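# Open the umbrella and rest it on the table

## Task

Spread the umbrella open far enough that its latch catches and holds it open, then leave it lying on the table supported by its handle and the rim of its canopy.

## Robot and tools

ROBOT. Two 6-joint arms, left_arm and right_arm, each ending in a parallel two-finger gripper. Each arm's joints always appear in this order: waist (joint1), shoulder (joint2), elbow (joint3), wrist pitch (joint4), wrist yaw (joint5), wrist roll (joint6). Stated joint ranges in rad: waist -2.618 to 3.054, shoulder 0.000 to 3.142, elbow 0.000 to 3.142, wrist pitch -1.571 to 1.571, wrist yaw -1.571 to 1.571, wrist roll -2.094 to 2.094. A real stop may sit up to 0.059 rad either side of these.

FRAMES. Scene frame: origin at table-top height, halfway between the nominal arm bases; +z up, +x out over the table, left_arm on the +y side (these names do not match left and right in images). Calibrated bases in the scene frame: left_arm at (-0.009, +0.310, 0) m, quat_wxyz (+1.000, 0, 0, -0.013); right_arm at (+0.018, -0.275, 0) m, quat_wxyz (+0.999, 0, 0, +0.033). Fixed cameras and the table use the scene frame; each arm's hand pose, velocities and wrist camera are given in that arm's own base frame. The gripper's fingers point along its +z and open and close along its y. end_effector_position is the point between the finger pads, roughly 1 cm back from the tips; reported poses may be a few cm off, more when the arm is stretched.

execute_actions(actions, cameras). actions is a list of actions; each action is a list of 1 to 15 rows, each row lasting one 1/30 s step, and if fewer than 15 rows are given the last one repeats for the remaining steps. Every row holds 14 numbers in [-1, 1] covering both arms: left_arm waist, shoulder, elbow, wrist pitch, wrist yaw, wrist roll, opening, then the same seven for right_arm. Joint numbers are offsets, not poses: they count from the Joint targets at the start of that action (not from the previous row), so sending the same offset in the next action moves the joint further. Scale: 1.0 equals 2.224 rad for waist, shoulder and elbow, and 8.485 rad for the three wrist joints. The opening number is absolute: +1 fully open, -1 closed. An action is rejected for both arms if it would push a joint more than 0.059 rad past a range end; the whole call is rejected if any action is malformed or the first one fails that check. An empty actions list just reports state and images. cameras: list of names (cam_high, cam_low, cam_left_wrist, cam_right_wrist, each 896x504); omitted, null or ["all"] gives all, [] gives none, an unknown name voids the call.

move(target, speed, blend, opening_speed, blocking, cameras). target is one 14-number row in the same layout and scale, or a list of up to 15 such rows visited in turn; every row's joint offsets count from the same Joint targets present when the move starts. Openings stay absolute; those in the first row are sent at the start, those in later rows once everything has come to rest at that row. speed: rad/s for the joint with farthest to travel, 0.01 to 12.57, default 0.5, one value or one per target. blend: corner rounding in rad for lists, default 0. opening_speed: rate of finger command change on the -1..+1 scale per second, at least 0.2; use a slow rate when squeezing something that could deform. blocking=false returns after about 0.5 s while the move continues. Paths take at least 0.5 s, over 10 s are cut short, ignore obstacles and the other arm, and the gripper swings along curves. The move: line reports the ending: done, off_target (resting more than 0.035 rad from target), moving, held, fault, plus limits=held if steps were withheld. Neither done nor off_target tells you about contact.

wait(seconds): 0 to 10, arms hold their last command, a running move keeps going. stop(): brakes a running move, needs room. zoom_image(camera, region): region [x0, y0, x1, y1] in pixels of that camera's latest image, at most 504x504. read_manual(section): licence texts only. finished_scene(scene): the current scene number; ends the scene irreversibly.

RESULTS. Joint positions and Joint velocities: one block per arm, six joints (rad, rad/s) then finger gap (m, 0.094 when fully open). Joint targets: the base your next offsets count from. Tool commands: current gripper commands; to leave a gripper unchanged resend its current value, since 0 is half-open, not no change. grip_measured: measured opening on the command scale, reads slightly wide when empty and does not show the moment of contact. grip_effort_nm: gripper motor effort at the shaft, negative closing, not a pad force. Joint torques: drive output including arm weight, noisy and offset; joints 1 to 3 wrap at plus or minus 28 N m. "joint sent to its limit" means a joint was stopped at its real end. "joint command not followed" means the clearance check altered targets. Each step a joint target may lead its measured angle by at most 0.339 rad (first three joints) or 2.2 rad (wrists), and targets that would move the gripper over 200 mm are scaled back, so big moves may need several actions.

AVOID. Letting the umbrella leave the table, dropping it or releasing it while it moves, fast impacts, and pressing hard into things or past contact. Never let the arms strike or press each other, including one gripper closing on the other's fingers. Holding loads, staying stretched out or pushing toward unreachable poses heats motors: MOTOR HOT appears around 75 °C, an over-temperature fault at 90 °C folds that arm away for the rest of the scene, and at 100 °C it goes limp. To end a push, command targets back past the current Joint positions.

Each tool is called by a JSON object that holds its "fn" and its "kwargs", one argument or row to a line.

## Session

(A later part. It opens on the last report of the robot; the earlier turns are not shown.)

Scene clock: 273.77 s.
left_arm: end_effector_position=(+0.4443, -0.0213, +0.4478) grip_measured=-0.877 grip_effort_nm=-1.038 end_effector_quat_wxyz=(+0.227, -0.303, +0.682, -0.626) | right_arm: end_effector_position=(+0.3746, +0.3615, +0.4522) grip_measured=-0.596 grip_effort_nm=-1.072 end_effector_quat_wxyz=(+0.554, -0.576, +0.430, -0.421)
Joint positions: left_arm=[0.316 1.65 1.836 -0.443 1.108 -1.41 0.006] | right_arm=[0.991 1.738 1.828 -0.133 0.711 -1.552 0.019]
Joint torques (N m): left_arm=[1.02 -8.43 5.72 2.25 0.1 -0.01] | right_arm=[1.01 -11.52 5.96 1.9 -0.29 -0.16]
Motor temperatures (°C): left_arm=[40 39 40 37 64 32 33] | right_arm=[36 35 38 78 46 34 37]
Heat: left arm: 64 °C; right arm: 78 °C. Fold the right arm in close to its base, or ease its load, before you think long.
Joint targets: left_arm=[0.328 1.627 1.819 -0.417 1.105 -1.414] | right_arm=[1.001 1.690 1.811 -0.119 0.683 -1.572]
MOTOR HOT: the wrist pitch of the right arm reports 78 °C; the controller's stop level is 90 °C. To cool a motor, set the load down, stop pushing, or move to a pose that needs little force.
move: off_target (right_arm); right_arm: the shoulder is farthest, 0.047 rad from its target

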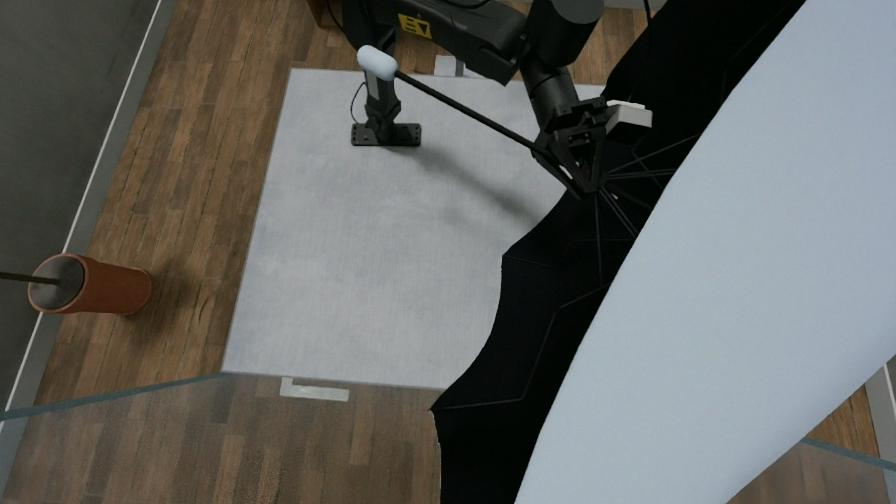

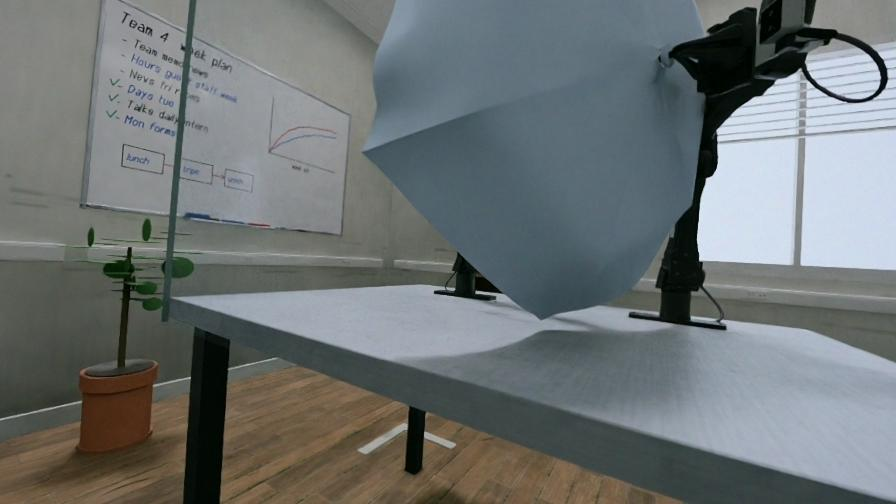

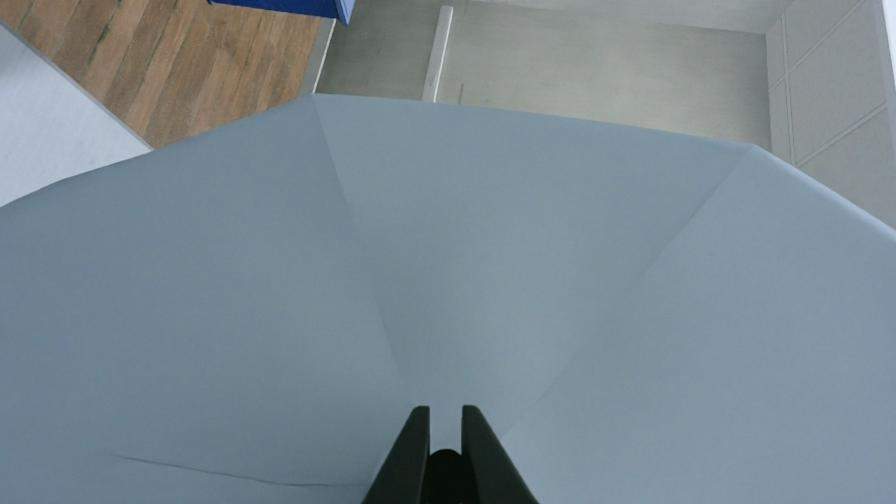

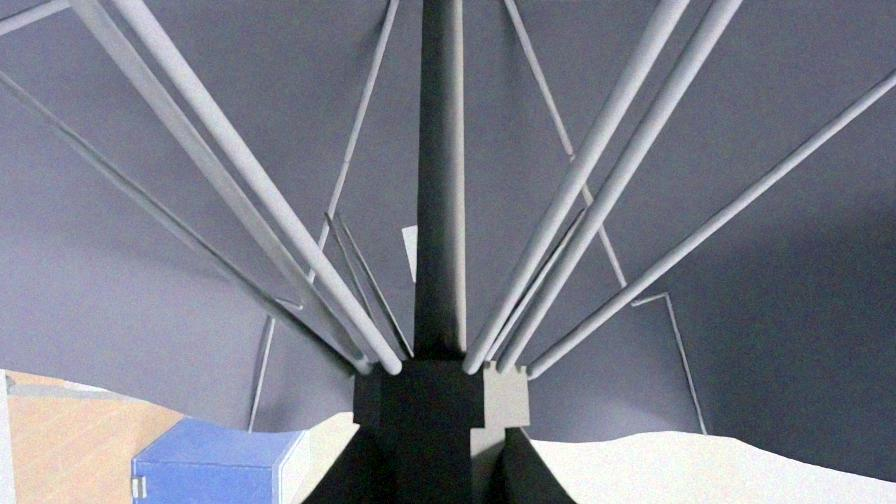

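{"fn": "move", "kwargs": {
  "target": [-0.018,0,0,0,0.012,0,-1,0.0133,0.076,0.0922,0.001,-0.013,0,-1],
  "speed": 0.2
}}

Scene clock: 277.00 s.
left_arm: end_effector_position=(+0.4480, -0.0163, +0.4528) grip_measured=-0.877 grip_effort_nm=-1.038 end_effector_quat_wxyz=(+0.244, -0.303, +0.677, -0.625) | right_arm: end_effector_position=(+0.3829, +0.3796, +0.4604) grip_measured=-0.596 grip_effort_nm=-1.062 end_effector_quat_wxyz=(+0.554, -0.578, +0.423, -0.423)
Joint positions: left_arm=[0.321 1.65 1.836 -0.405 1.09 -1.424 0.006] | right_arm=[0.996 1.827 1.968 -0.176 0.708 -1.569 0.019]
Joint torques (N m): left_arm=[-2.88 -8.44 5.71 1.89 1.26 0.15] | right_arm=[3.47 -6.01 11.59 2.41 -1.5 0]
Motor temperatures (°C): left_arm=[40 39 41 38 61 32 33] | right_arm=[36 36 38 75 44 34 37]
Heat: left arm: 61 °C; right arm: 75 °C. Fold the right arm in close to its base, or ease its load, before you think long.
Joint targets: left_arm=[0.288 1.627 1.819 -0.417 1.207 -1.415] | right_arm=[1.031 1.860 2.016 -0.111 0.572 -1.572]
MOTOR HOT: still on. The wrist pitch of the right arm reports 75 °C.
move: off_target (left_arm, right_arm); left_arm: the wrist yaw is farthest, 0.117 rad from its target; right_arm: the wrist yaw is farthest, 0.135 rad from its target

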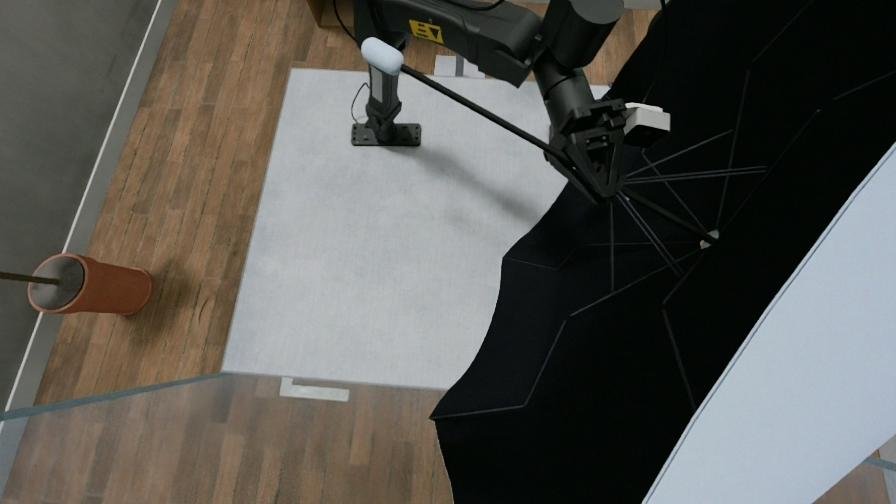

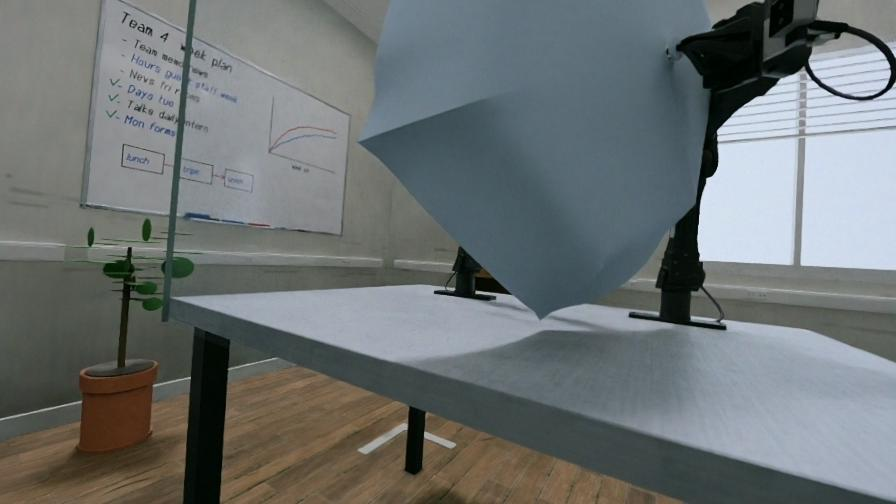

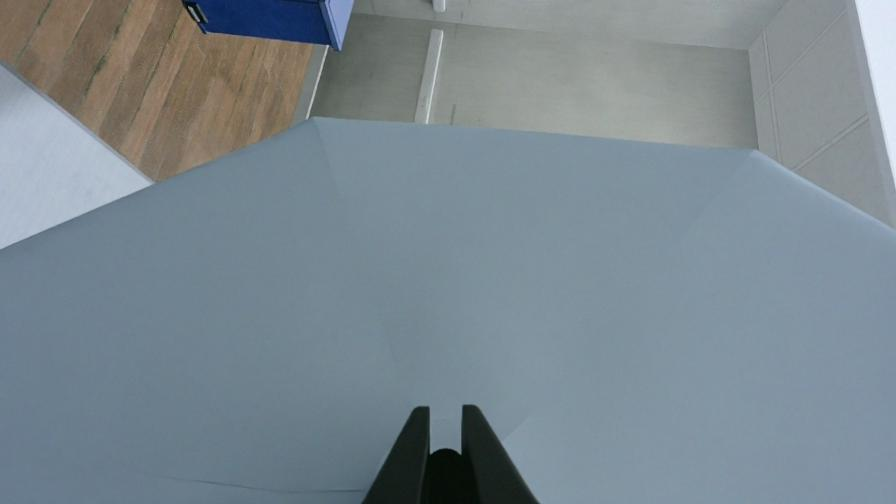

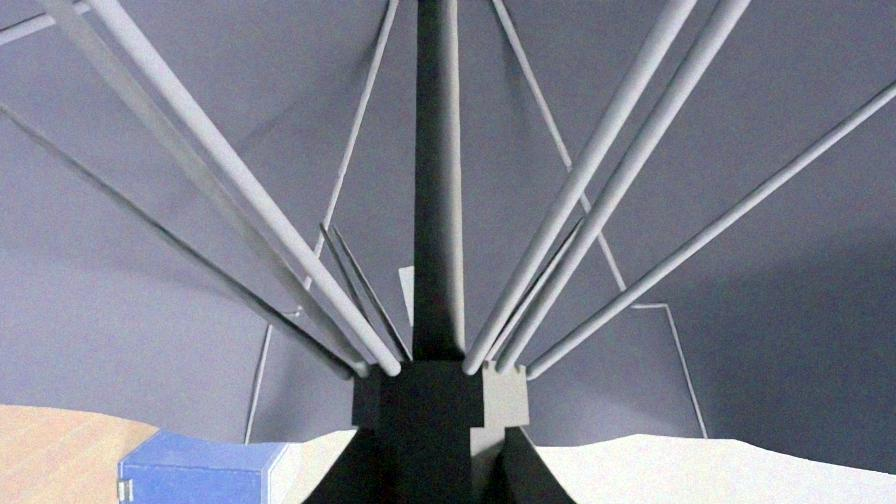

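{"fn": "move", "kwargs": {
  "target": [-0.03,0,0,0,0.016,0,-1,0.016,0.055,0.06,0.007,-0.02,0,-1],
  "speed": 0.25
}}

Scene clock: 278.73 s.
left_arm: end_effector_position=(+0.4525, -0.0122, +0.4575) grip_measured=-0.877 grip_effort_nm=-1.033 end_effector_quat_wxyz=(+0.265, -0.302, +0.673, -0.621) | right_arm: end_effector_position=(+0.3907, +0.3986, +0.4651) grip_measured=-0.596 grip_effort_nm=-1.053 end_effector_quat_wxyz=(+0.558, -0.573, +0.422, -0.427)
Joint positions: left_arm=[0.321 1.65 1.836 -0.368 1.06 -1.43 0.006] | right_arm=[1.006 1.924 2.103 -0.197 0.723 -1.577 0.019]
Joint torques (N m): left_arm=[-8.68 -8.47 5.75 1.54 2.87 0.22] | right_arm=[5.93 -4.77 11.36 3.13 -3.58 0.07]
Motor temperatures (°C): left_arm=[39 39 41 38 61 32 33] | right_arm=[36 36 38 74 44 34 37]
Heat: left arm: 61 °C; right arm: 74 °C. Fold the right arm in close to its base, or ease its load, before you think long.
Joint targets: left_arm=[0.221 1.627 1.819 -0.417 1.342 -1.414] | right_arm=[1.066 1.982 2.149 -0.051 0.403 -1.572]
MOTOR HOT: still on. The wrist pitch of the right arm reports 74 °C.
move: off_target (left_arm, right_arm); left_arm: the wrist yaw is farthest, 0.283 rad from its target; right_arm: the wrist yaw is farthest, 0.321 rad from its target

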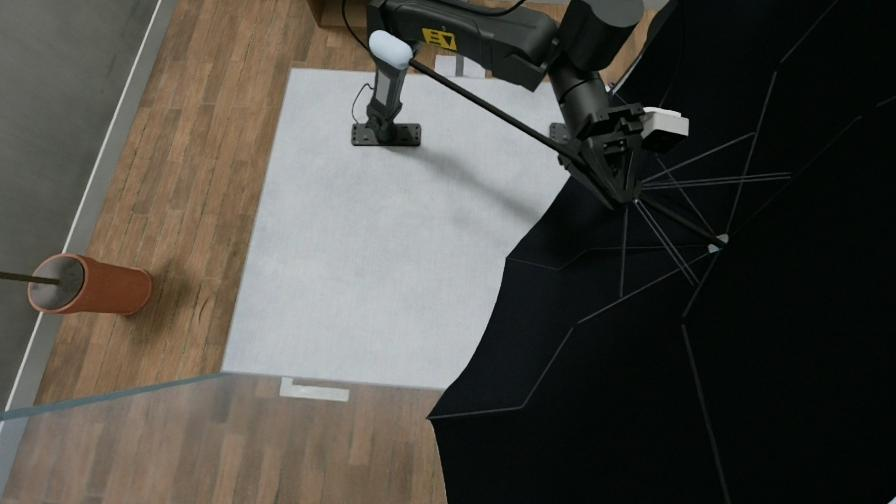

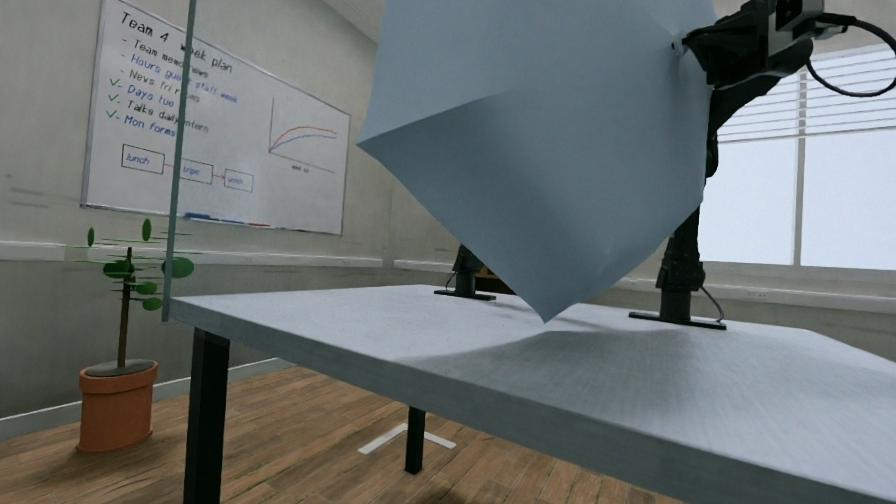

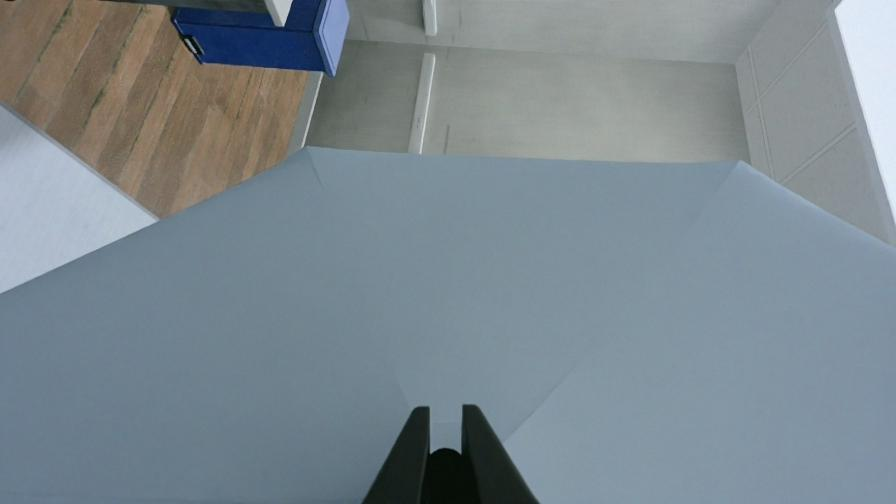

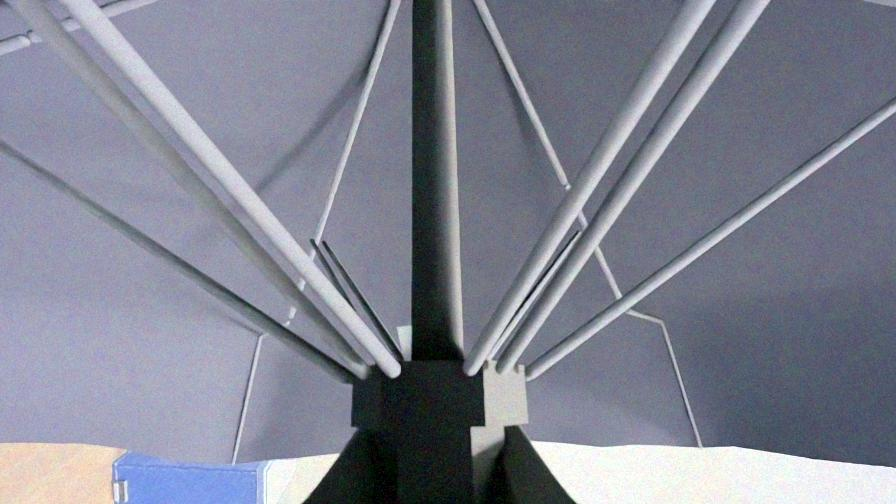

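{"fn": "move", "kwargs": {
  "target": [-0.035,0,0,0,0.018,0,-1,0.014,0.045,0.05,0.008,-0.02,0,-1],
  "speed": 0.3
}}

Scene clock: 280.50 s.
left_arm: end_effector_position=(+0.4573, -0.0042, +0.4569) grip_measured=-0.877 grip_effort_nm=-1.038 end_effector_quat_wxyz=(+0.276, -0.317, +0.667, -0.615) | right_arm: end_effector_position=(+0.3977, +0.4005, +0.4641) grip_measured=-0.596 grip_effort_nm=-1.072 end_effector_quat_wxyz=(+0.540, -0.567, +0.433, -0.446)
Joint positions: left_arm=[0.329 1.652 1.836 -0.36 1.027 -1.442 0.006] | right_arm=[1.012 1.986 2.193 -0.233 0.785 -1.591 0.019]
Joint torques (N m): left_arm=[-0.7 -6.91 7.02 2.17 0.63 0.14] | right_arm=[0.1 -9.26 6.9 2.03 -0.66 0.05]
Motor temperatures (°C): left_arm=[39 39 41 38 60 32 33] | right_arm=[36 36 38 74 45 34 37]
Heat: left arm: 60 °C; right arm: 74 °C. Fold the right arm in close to its base, or ease its load, before you think long.
Joint targets: left_arm=[0.320 1.650 1.836 -0.349 1.081 -1.433] | right_arm=[1.013 1.987 2.190 -0.203 0.723 -1.589]
MOTOR HOT: still on. The wrist pitch of the right arm reports 74 °C.
move: held (left_arm, right_arm; a check stopped the path); limits=held; left_arm: the wrist yaw is farthest, 0.467 rad from its target; right_arm: the wrist yaw is farthest, 0.551 rad from its target
joint command not followed: on one or more control steps a check withheld the commanded joint targets of the left arm, and it was not sent them on those steps.
cause: the commanded joint targets, or the way to them, would bring a part of the robot too close to another arm (this arm's forearm (the part past the elbow) and the right arm's wrist camera, at the place that arm was heading or pushing toward when its own hold began).
joint command not followed: on one or more control steps a check withheld the commanded joint targets of the right arm, and it was not sent them on those steps.
cause: the commanded joint targets, or the way to them, would bring a part of the robot too close to another arm (this arm's wrist camera and the left arm's forearm (the part past the elbow), along the way the arms are being sent, or toward where that arm still pushes).

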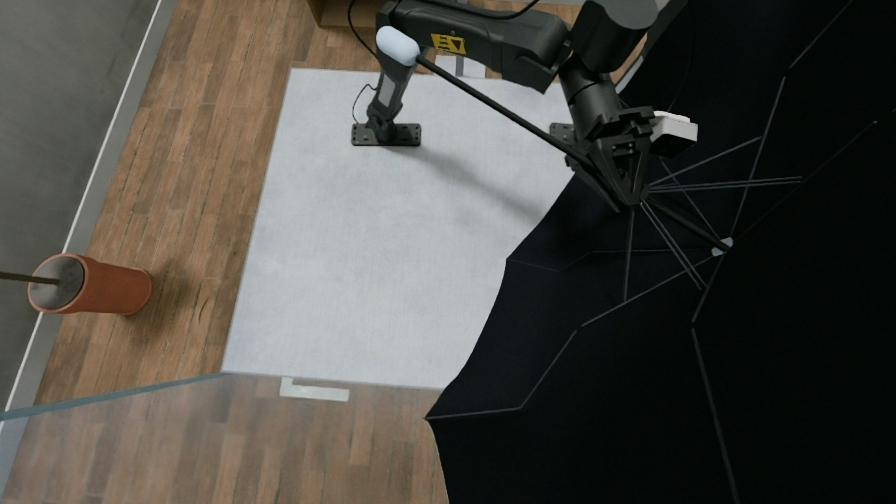

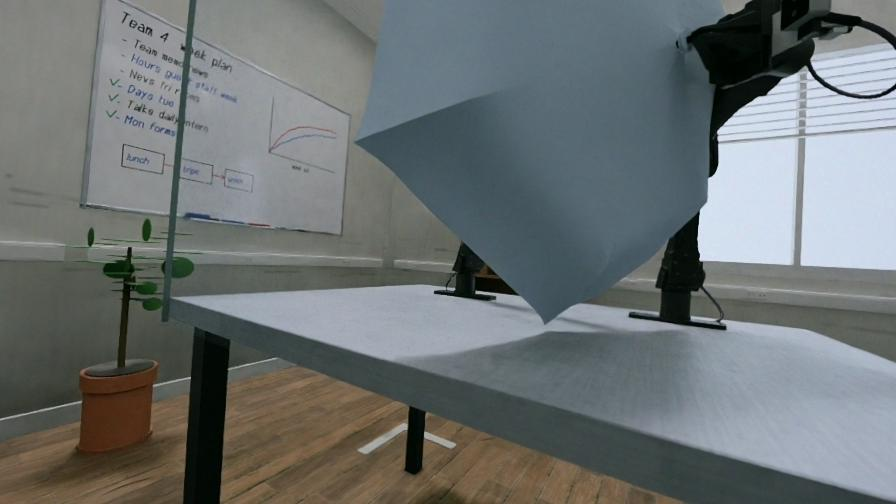

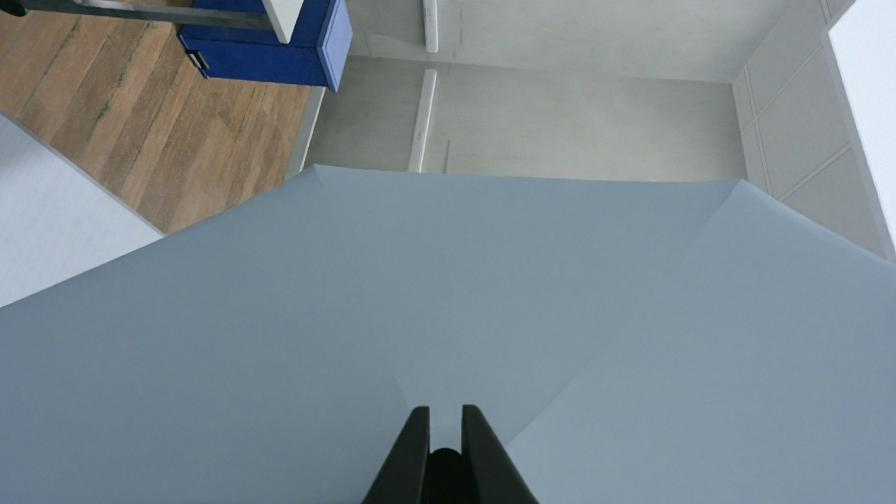

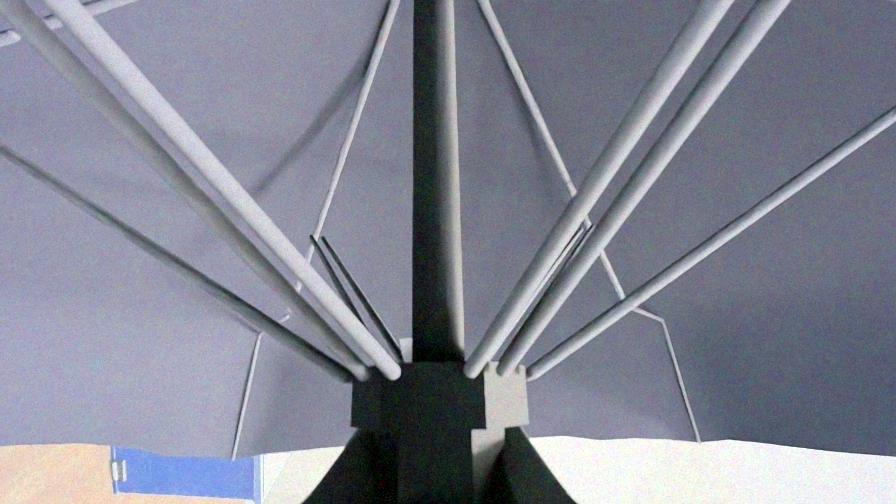

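{"fn": "zoom_image", "kwargs": {
  "camera": "cam_right_wrist",
  "region": [340, 280, 540, 440]
}}

{"fn": "execute_actions", "kwargs": {
  "actions": [],
  "cameras": ["cam_right_wrist"]
}}

Scaled by 2.520 from the camera's 896x504 image, which has a finer 1280x720 frame.

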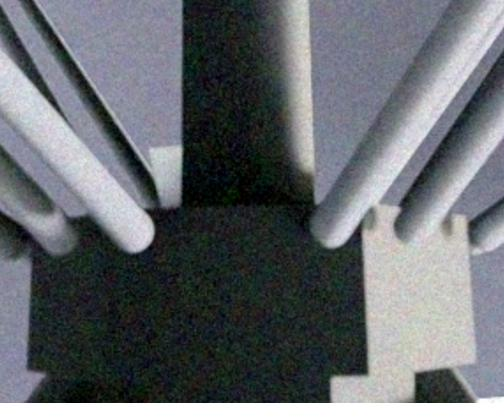

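Scene clock: 284.07 s.
left_arm: end_effector_position=(+0.4573, -0.0042, +0.4569) grip_measured=-0.877 grip_effort_nm=-1.033 end_effector_quat_wxyz=(+0.276, -0.317, +0.667, -0.615) | right_arm: end_effector_position=(+0.3977, +0.4005, +0.4640) grip_measured=-0.596 grip_effort_nm=-1.072 end_effector_quat_wxyz=(+0.540, -0.567, +0.433, -0.446)
Joint positions: left_arm=[0.329 1.652 1.836 -0.36 1.027 -1.442 0.006] | right_arm=[1.012 1.986 2.193 -0.233 0.785 -1.591 0.019]
Joint velocities: within noise
Joint torques (N m): left_arm=[-0.7 -6.91 7.02 2.18 0.63 0.14] | right_arm=[0.14 -9.33 6.87 2.02 -0.67 0.05]
Motor temperatures (°C): left_arm=[39 39 41 38 58 32 34] | right_arm=[36 37 38 72 43 34 37]
Heat: left arm: 58 °C; right arm: 72 °C. Fold the right arm in close to its base, or ease its load, before you think long.
Joint targets: left_arm=[0.320 1.650 1.836 -0.349 1.081 -1.432] | right_arm=[1.013 1.987 2.190 -0.203 0.723 -1.589]
Tool commands: left_gripper/opening=-1.0 right_gripper/opening=-1.0
MOTOR HOT: still on. The wrist pitch of the right arm reports 72 °C.
Images, in order (width x height): cam_right_wrist 896x504.

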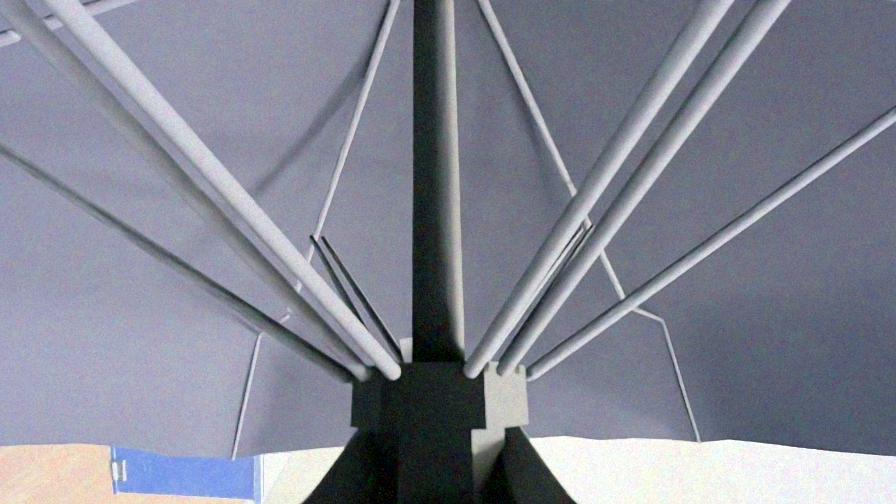

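{"fn": "move", "kwargs": {
  "target": [-0.03,0,0,0,0.02,0,-1,0.018,0.036,0.04,0.008,-0.022,0,-1],
  "speed": 0.3
}}

{"fn": "zoom_image", "kwargs": {
  "camera": "cam_right_wrist",
  "region": [340, 280, 540, 440]
}}

Scene clock: 286.97 s.
left_arm: end_effector_position=(+0.4587, -0.0045, +0.4573) grip_measured=-0.877 grip_effort_nm=-1.043 end_effector_quat_wxyz=(+0.276, -0.313, +0.667, -0.618) | right_arm: end_effector_position=(+0.3972, +0.4074, +0.4665) grip_measured=-0.596 grip_effort_nm=-1.062 end_effector_quat_wxyz=(+0.543, -0.571, +0.428, -0.442)
Joint positions: left_arm=[0.329 1.658 1.836 -0.344 1.035 -1.447 0.006] | right_arm=[1.016 2.01 2.24 -0.255 0.771 -1.593 0.019]
Joint torques (N m): left_arm=[-6.52 -7.38 7.05 2 2.21 0.21] | right_arm=[3.69 -5.34 10.55 2.87 -2.62 0.05]
Motor temperatures (°C): left_arm=[38 38 41 38 57 32 34] | right_arm=[36 37 38 70 42 34 37]
Heat: left arm: 57 °C; right arm: 70 °C.
Joint targets: left_arm=[0.253 1.650 1.836 -0.349 1.251 -1.432] | right_arm=[1.053 2.068 2.279 -0.135 0.536 -1.589]
MOTOR HOT: cleared for the motors of the right arm.
move: off_target (left_arm, right_arm); left_arm: the wrist yaw is farthest, 0.215 rad from its target; right_arm: the wrist yaw is farthest, 0.235 rad from its target

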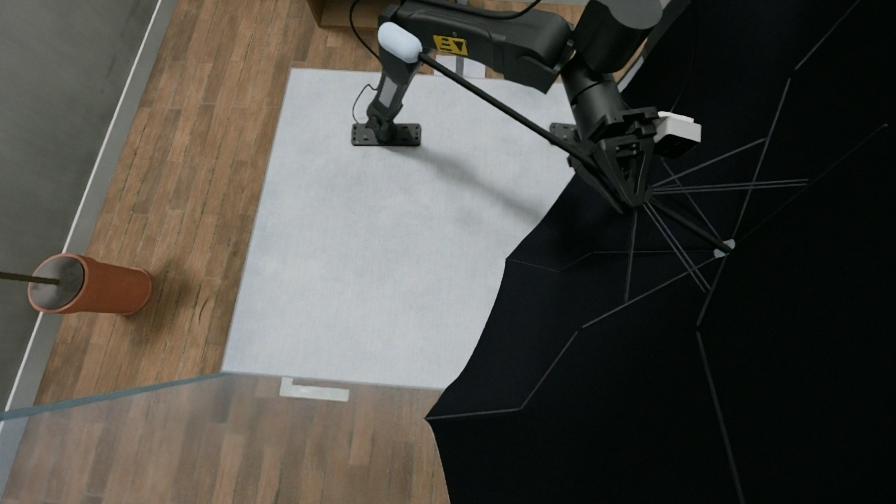

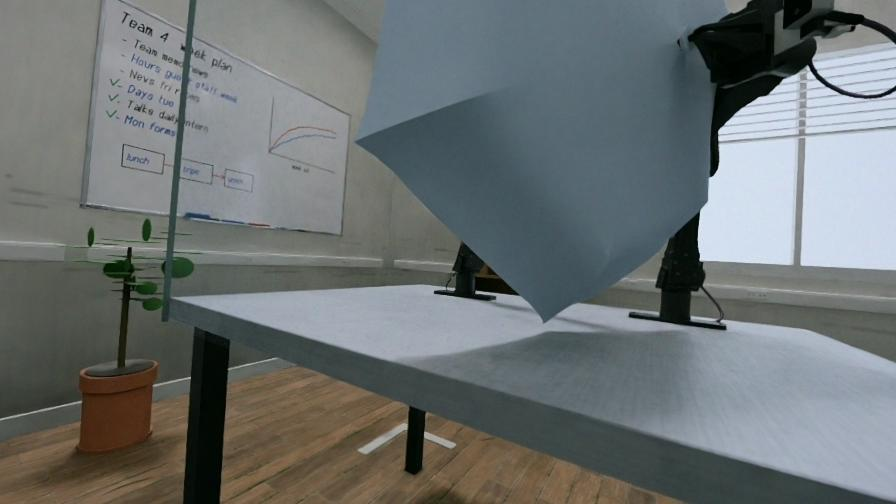

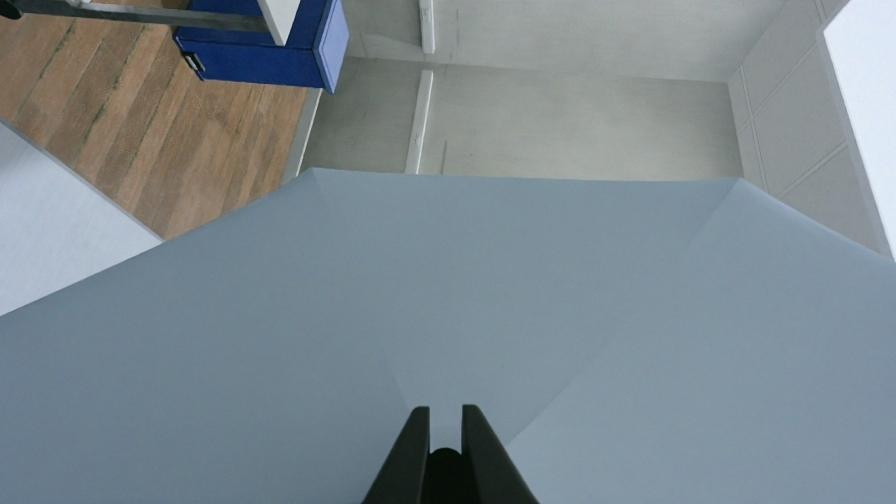

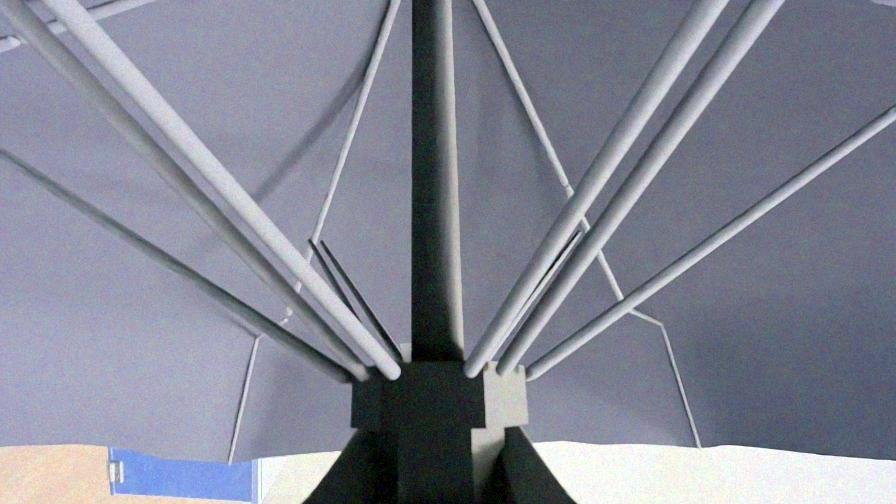

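Scaled by 2.520 from the camera's 896x504 image, which has a finer 1280x720 frame.

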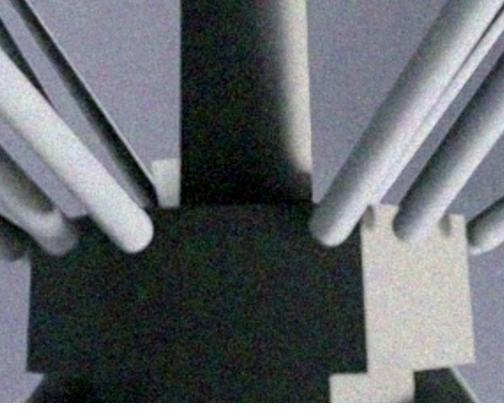

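{"fn": "move", "kwargs": {
  "target": [0.03,0,0,0,-0.02,0,-1,-0.018,-0.054,-0.06,-0.008,0.03,0,-1],
  "speed": 0.3
}}

{"fn": "zoom_image", "kwargs": {
  "camera": "cam_right_wrist",
  "region": [340, 280, 540, 440]
}}

Scene clock: 290.50 s.
left_arm: end_effector_position=(+0.4586, -0.0044, +0.4554) grip_measured=-0.877 grip_effort_nm=-1.038 end_effector_quat_wxyz=(+0.272, -0.317, +0.667, -0.617) | right_arm: end_effector_position=(+0.3956, +0.3947, +0.4624) grip_measured=-0.596 grip_effort_nm=-1.067 end_effector_quat_wxyz=(+0.532, -0.564, +0.440, -0.454)
Joint positions: left_arm=[0.329 1.658 1.836 -0.355 1.033 -1.447 0.006] | right_arm=[1.016 1.971 2.169 -0.231 0.814 -1.592 0.019]
Joint torques (N m): left_arm=[-0.72 -7.41 7.02 2.12 0.56 0.21] | right_arm=[-0.31 -11.1 5.22 1.99 -0.23 0.04]
Motor temperatures (°C): left_arm=[38 38 41 39 56 32 34] | right_arm=[35 37 38 70 42 34 37]
Heat: left arm: 56 °C; right arm: 70 °C.
Joint targets: left_arm=[0.320 1.650 1.836 -0.349 1.081 -1.432] | right_arm=[1.013 1.947 2.146 -0.203 0.791 -1.589]
move: off_target (left_arm); left_arm: the wrist yaw is farthest, 0.048 rad from its target

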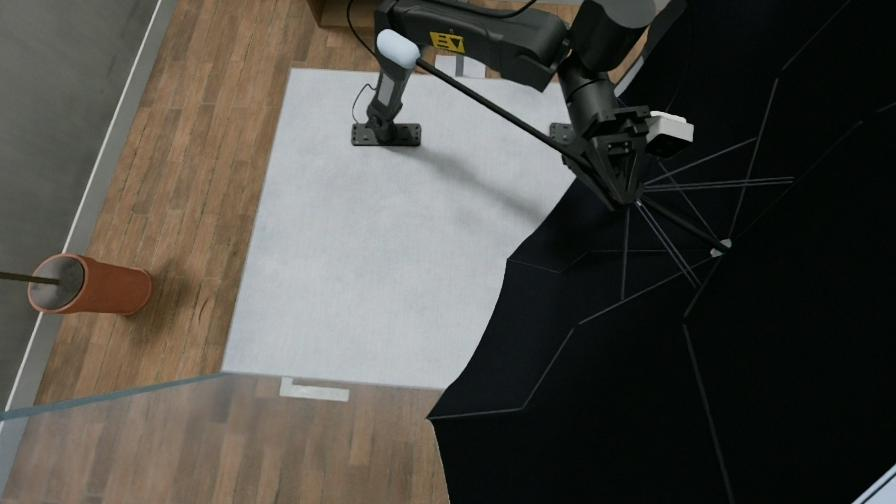

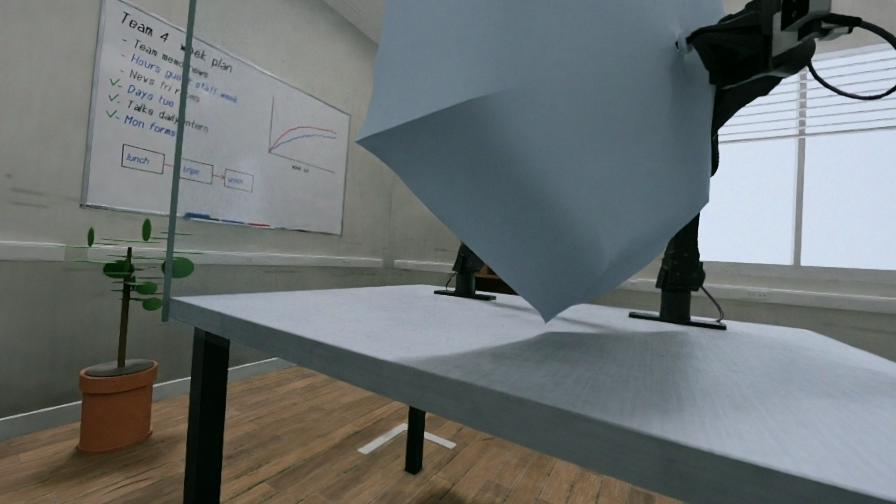

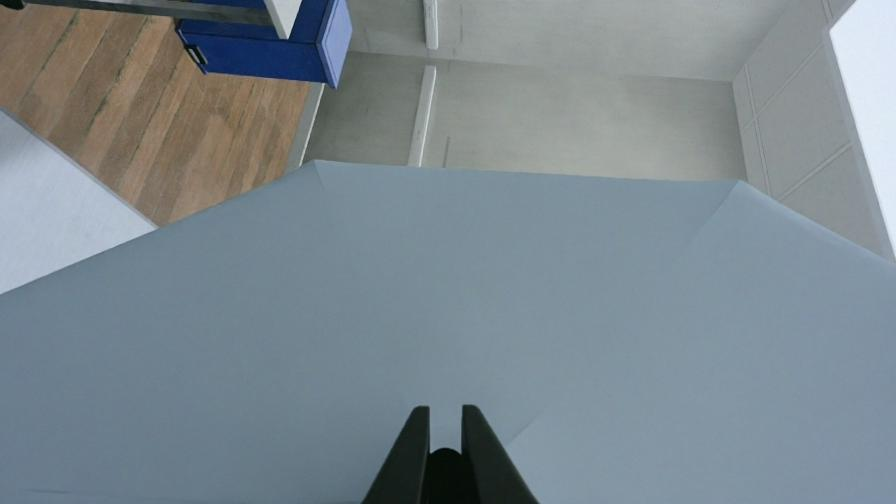

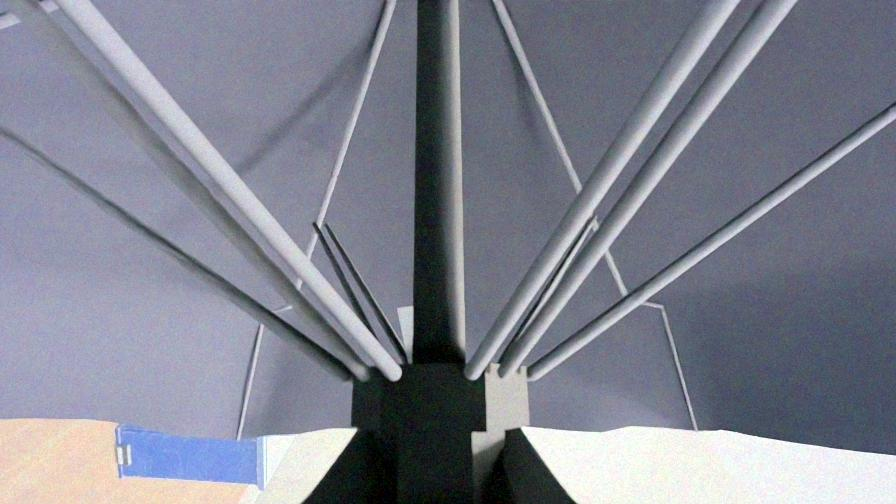

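Scaled by 2.520 from the camera's 896x504 image, which has a finer 1280x720 frame.

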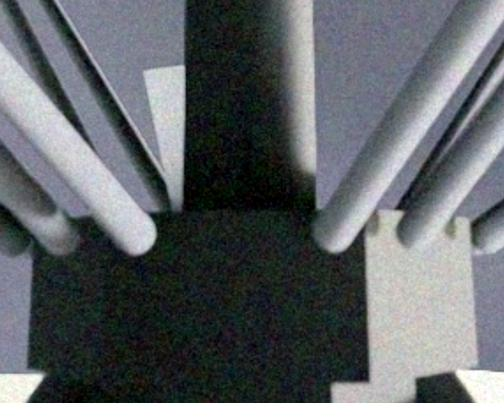

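{"fn": "move", "kwargs": {
  "target": [0.02,0,0,0,0.055,0,-1,0.022,0.076,0.085,0.01,-0.04,0,-1],
  "speed": 0.35
}}

{"fn": "zoom_image", "kwargs": {
  "camera": "cam_right_wrist",
  "region": [340, 280, 540, 440]
}}

Scene clock: 305.03 s.
left_arm: end_effector_position=(+0.4399, +0.0159, +0.4586) grip_measured=-0.877 grip_effort_nm=-1.033 end_effector_quat_wxyz=(+0.245, -0.281, +0.670, -0.643) | right_arm: end_effector_position=(+0.3882, +0.4285, +0.4709) grip_measured=-0.596 grip_effort_nm=-1.062 end_effector_quat_wxyz=(+0.558, -0.583, +0.404, -0.430)
Joint positions: left_arm=[0.425 1.674 1.836 -0.326 1.232 -1.449 0.006] | right_arm=[1.041 2.048 2.302 -0.264 0.733 -1.615 0.019]
Joint torques (N m): left_arm=[-5.26 -8.73 6.97 1.67 3.21 0.24] | right_arm=[2.17 -4.7 9.85 3.13 -3.15 0.26]
Motor temperatures (°C): left_arm=[37 39 42 40 51 32 34] | right_arm=[35 37 37 67 39 34 37]
Heat: left arm: 51 °C; right arm: 67 °C.
Joint targets: left_arm=[0.365 1.650 1.836 -0.349 1.548 -1.432] | right_arm=[1.062 2.117 2.335 -0.118 0.452 -1.589]
move: off_target (left_arm, right_arm); left_arm: the wrist yaw is farthest, 0.316 rad from its target; right_arm: the wrist yaw is farthest, 0.282 rad from its target

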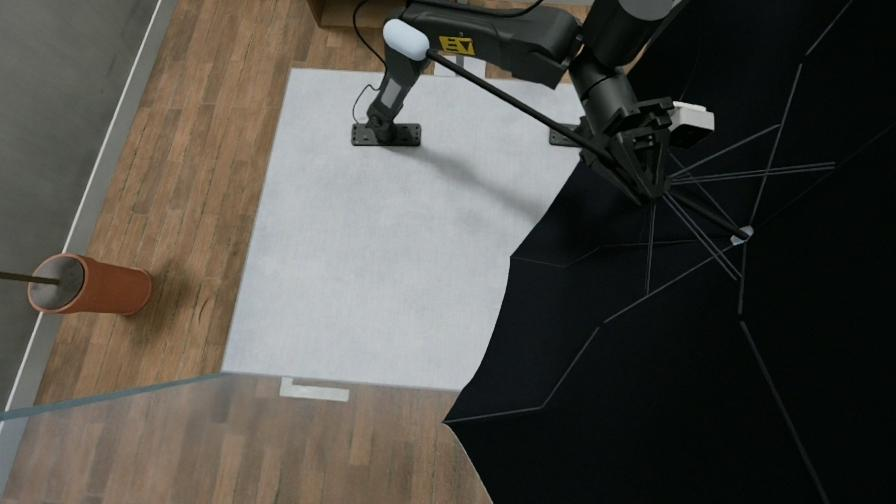

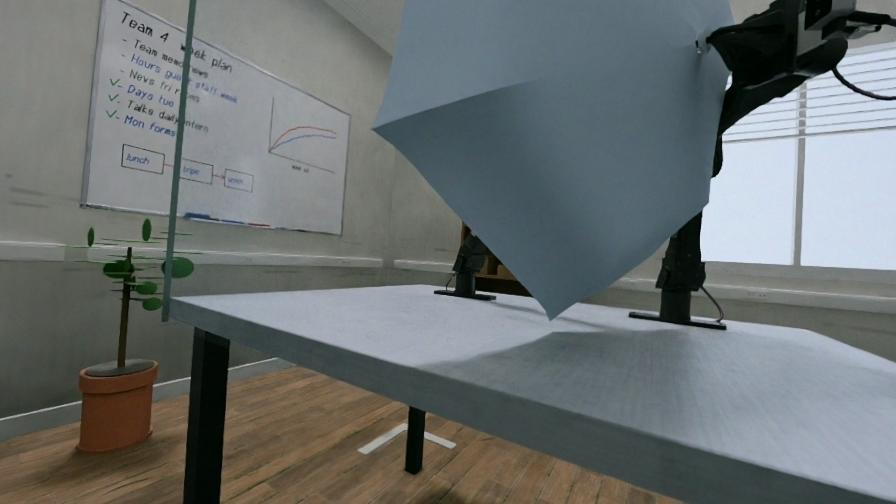

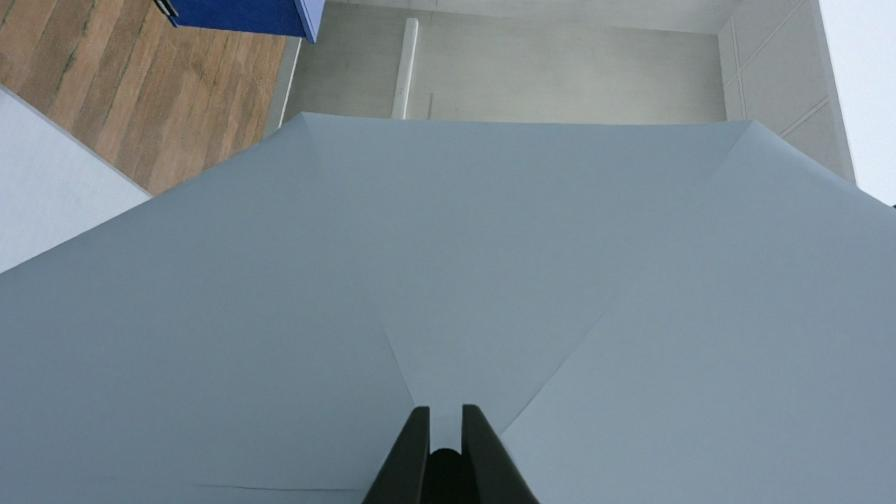

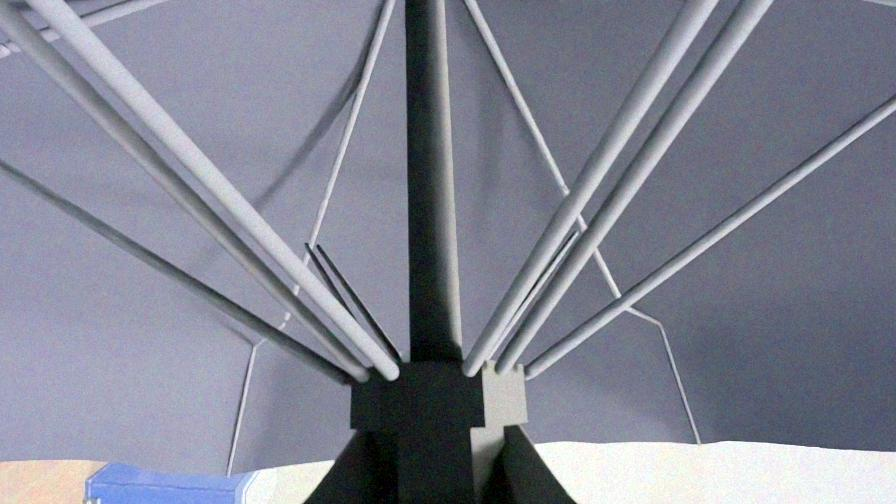

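Scaled by 2.520 from the camera's 896x504 image, which has a finer 1280x720 frame.

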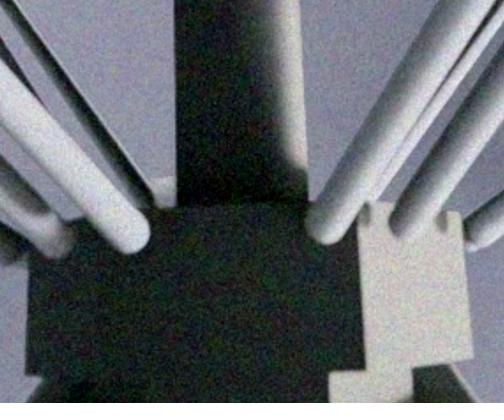

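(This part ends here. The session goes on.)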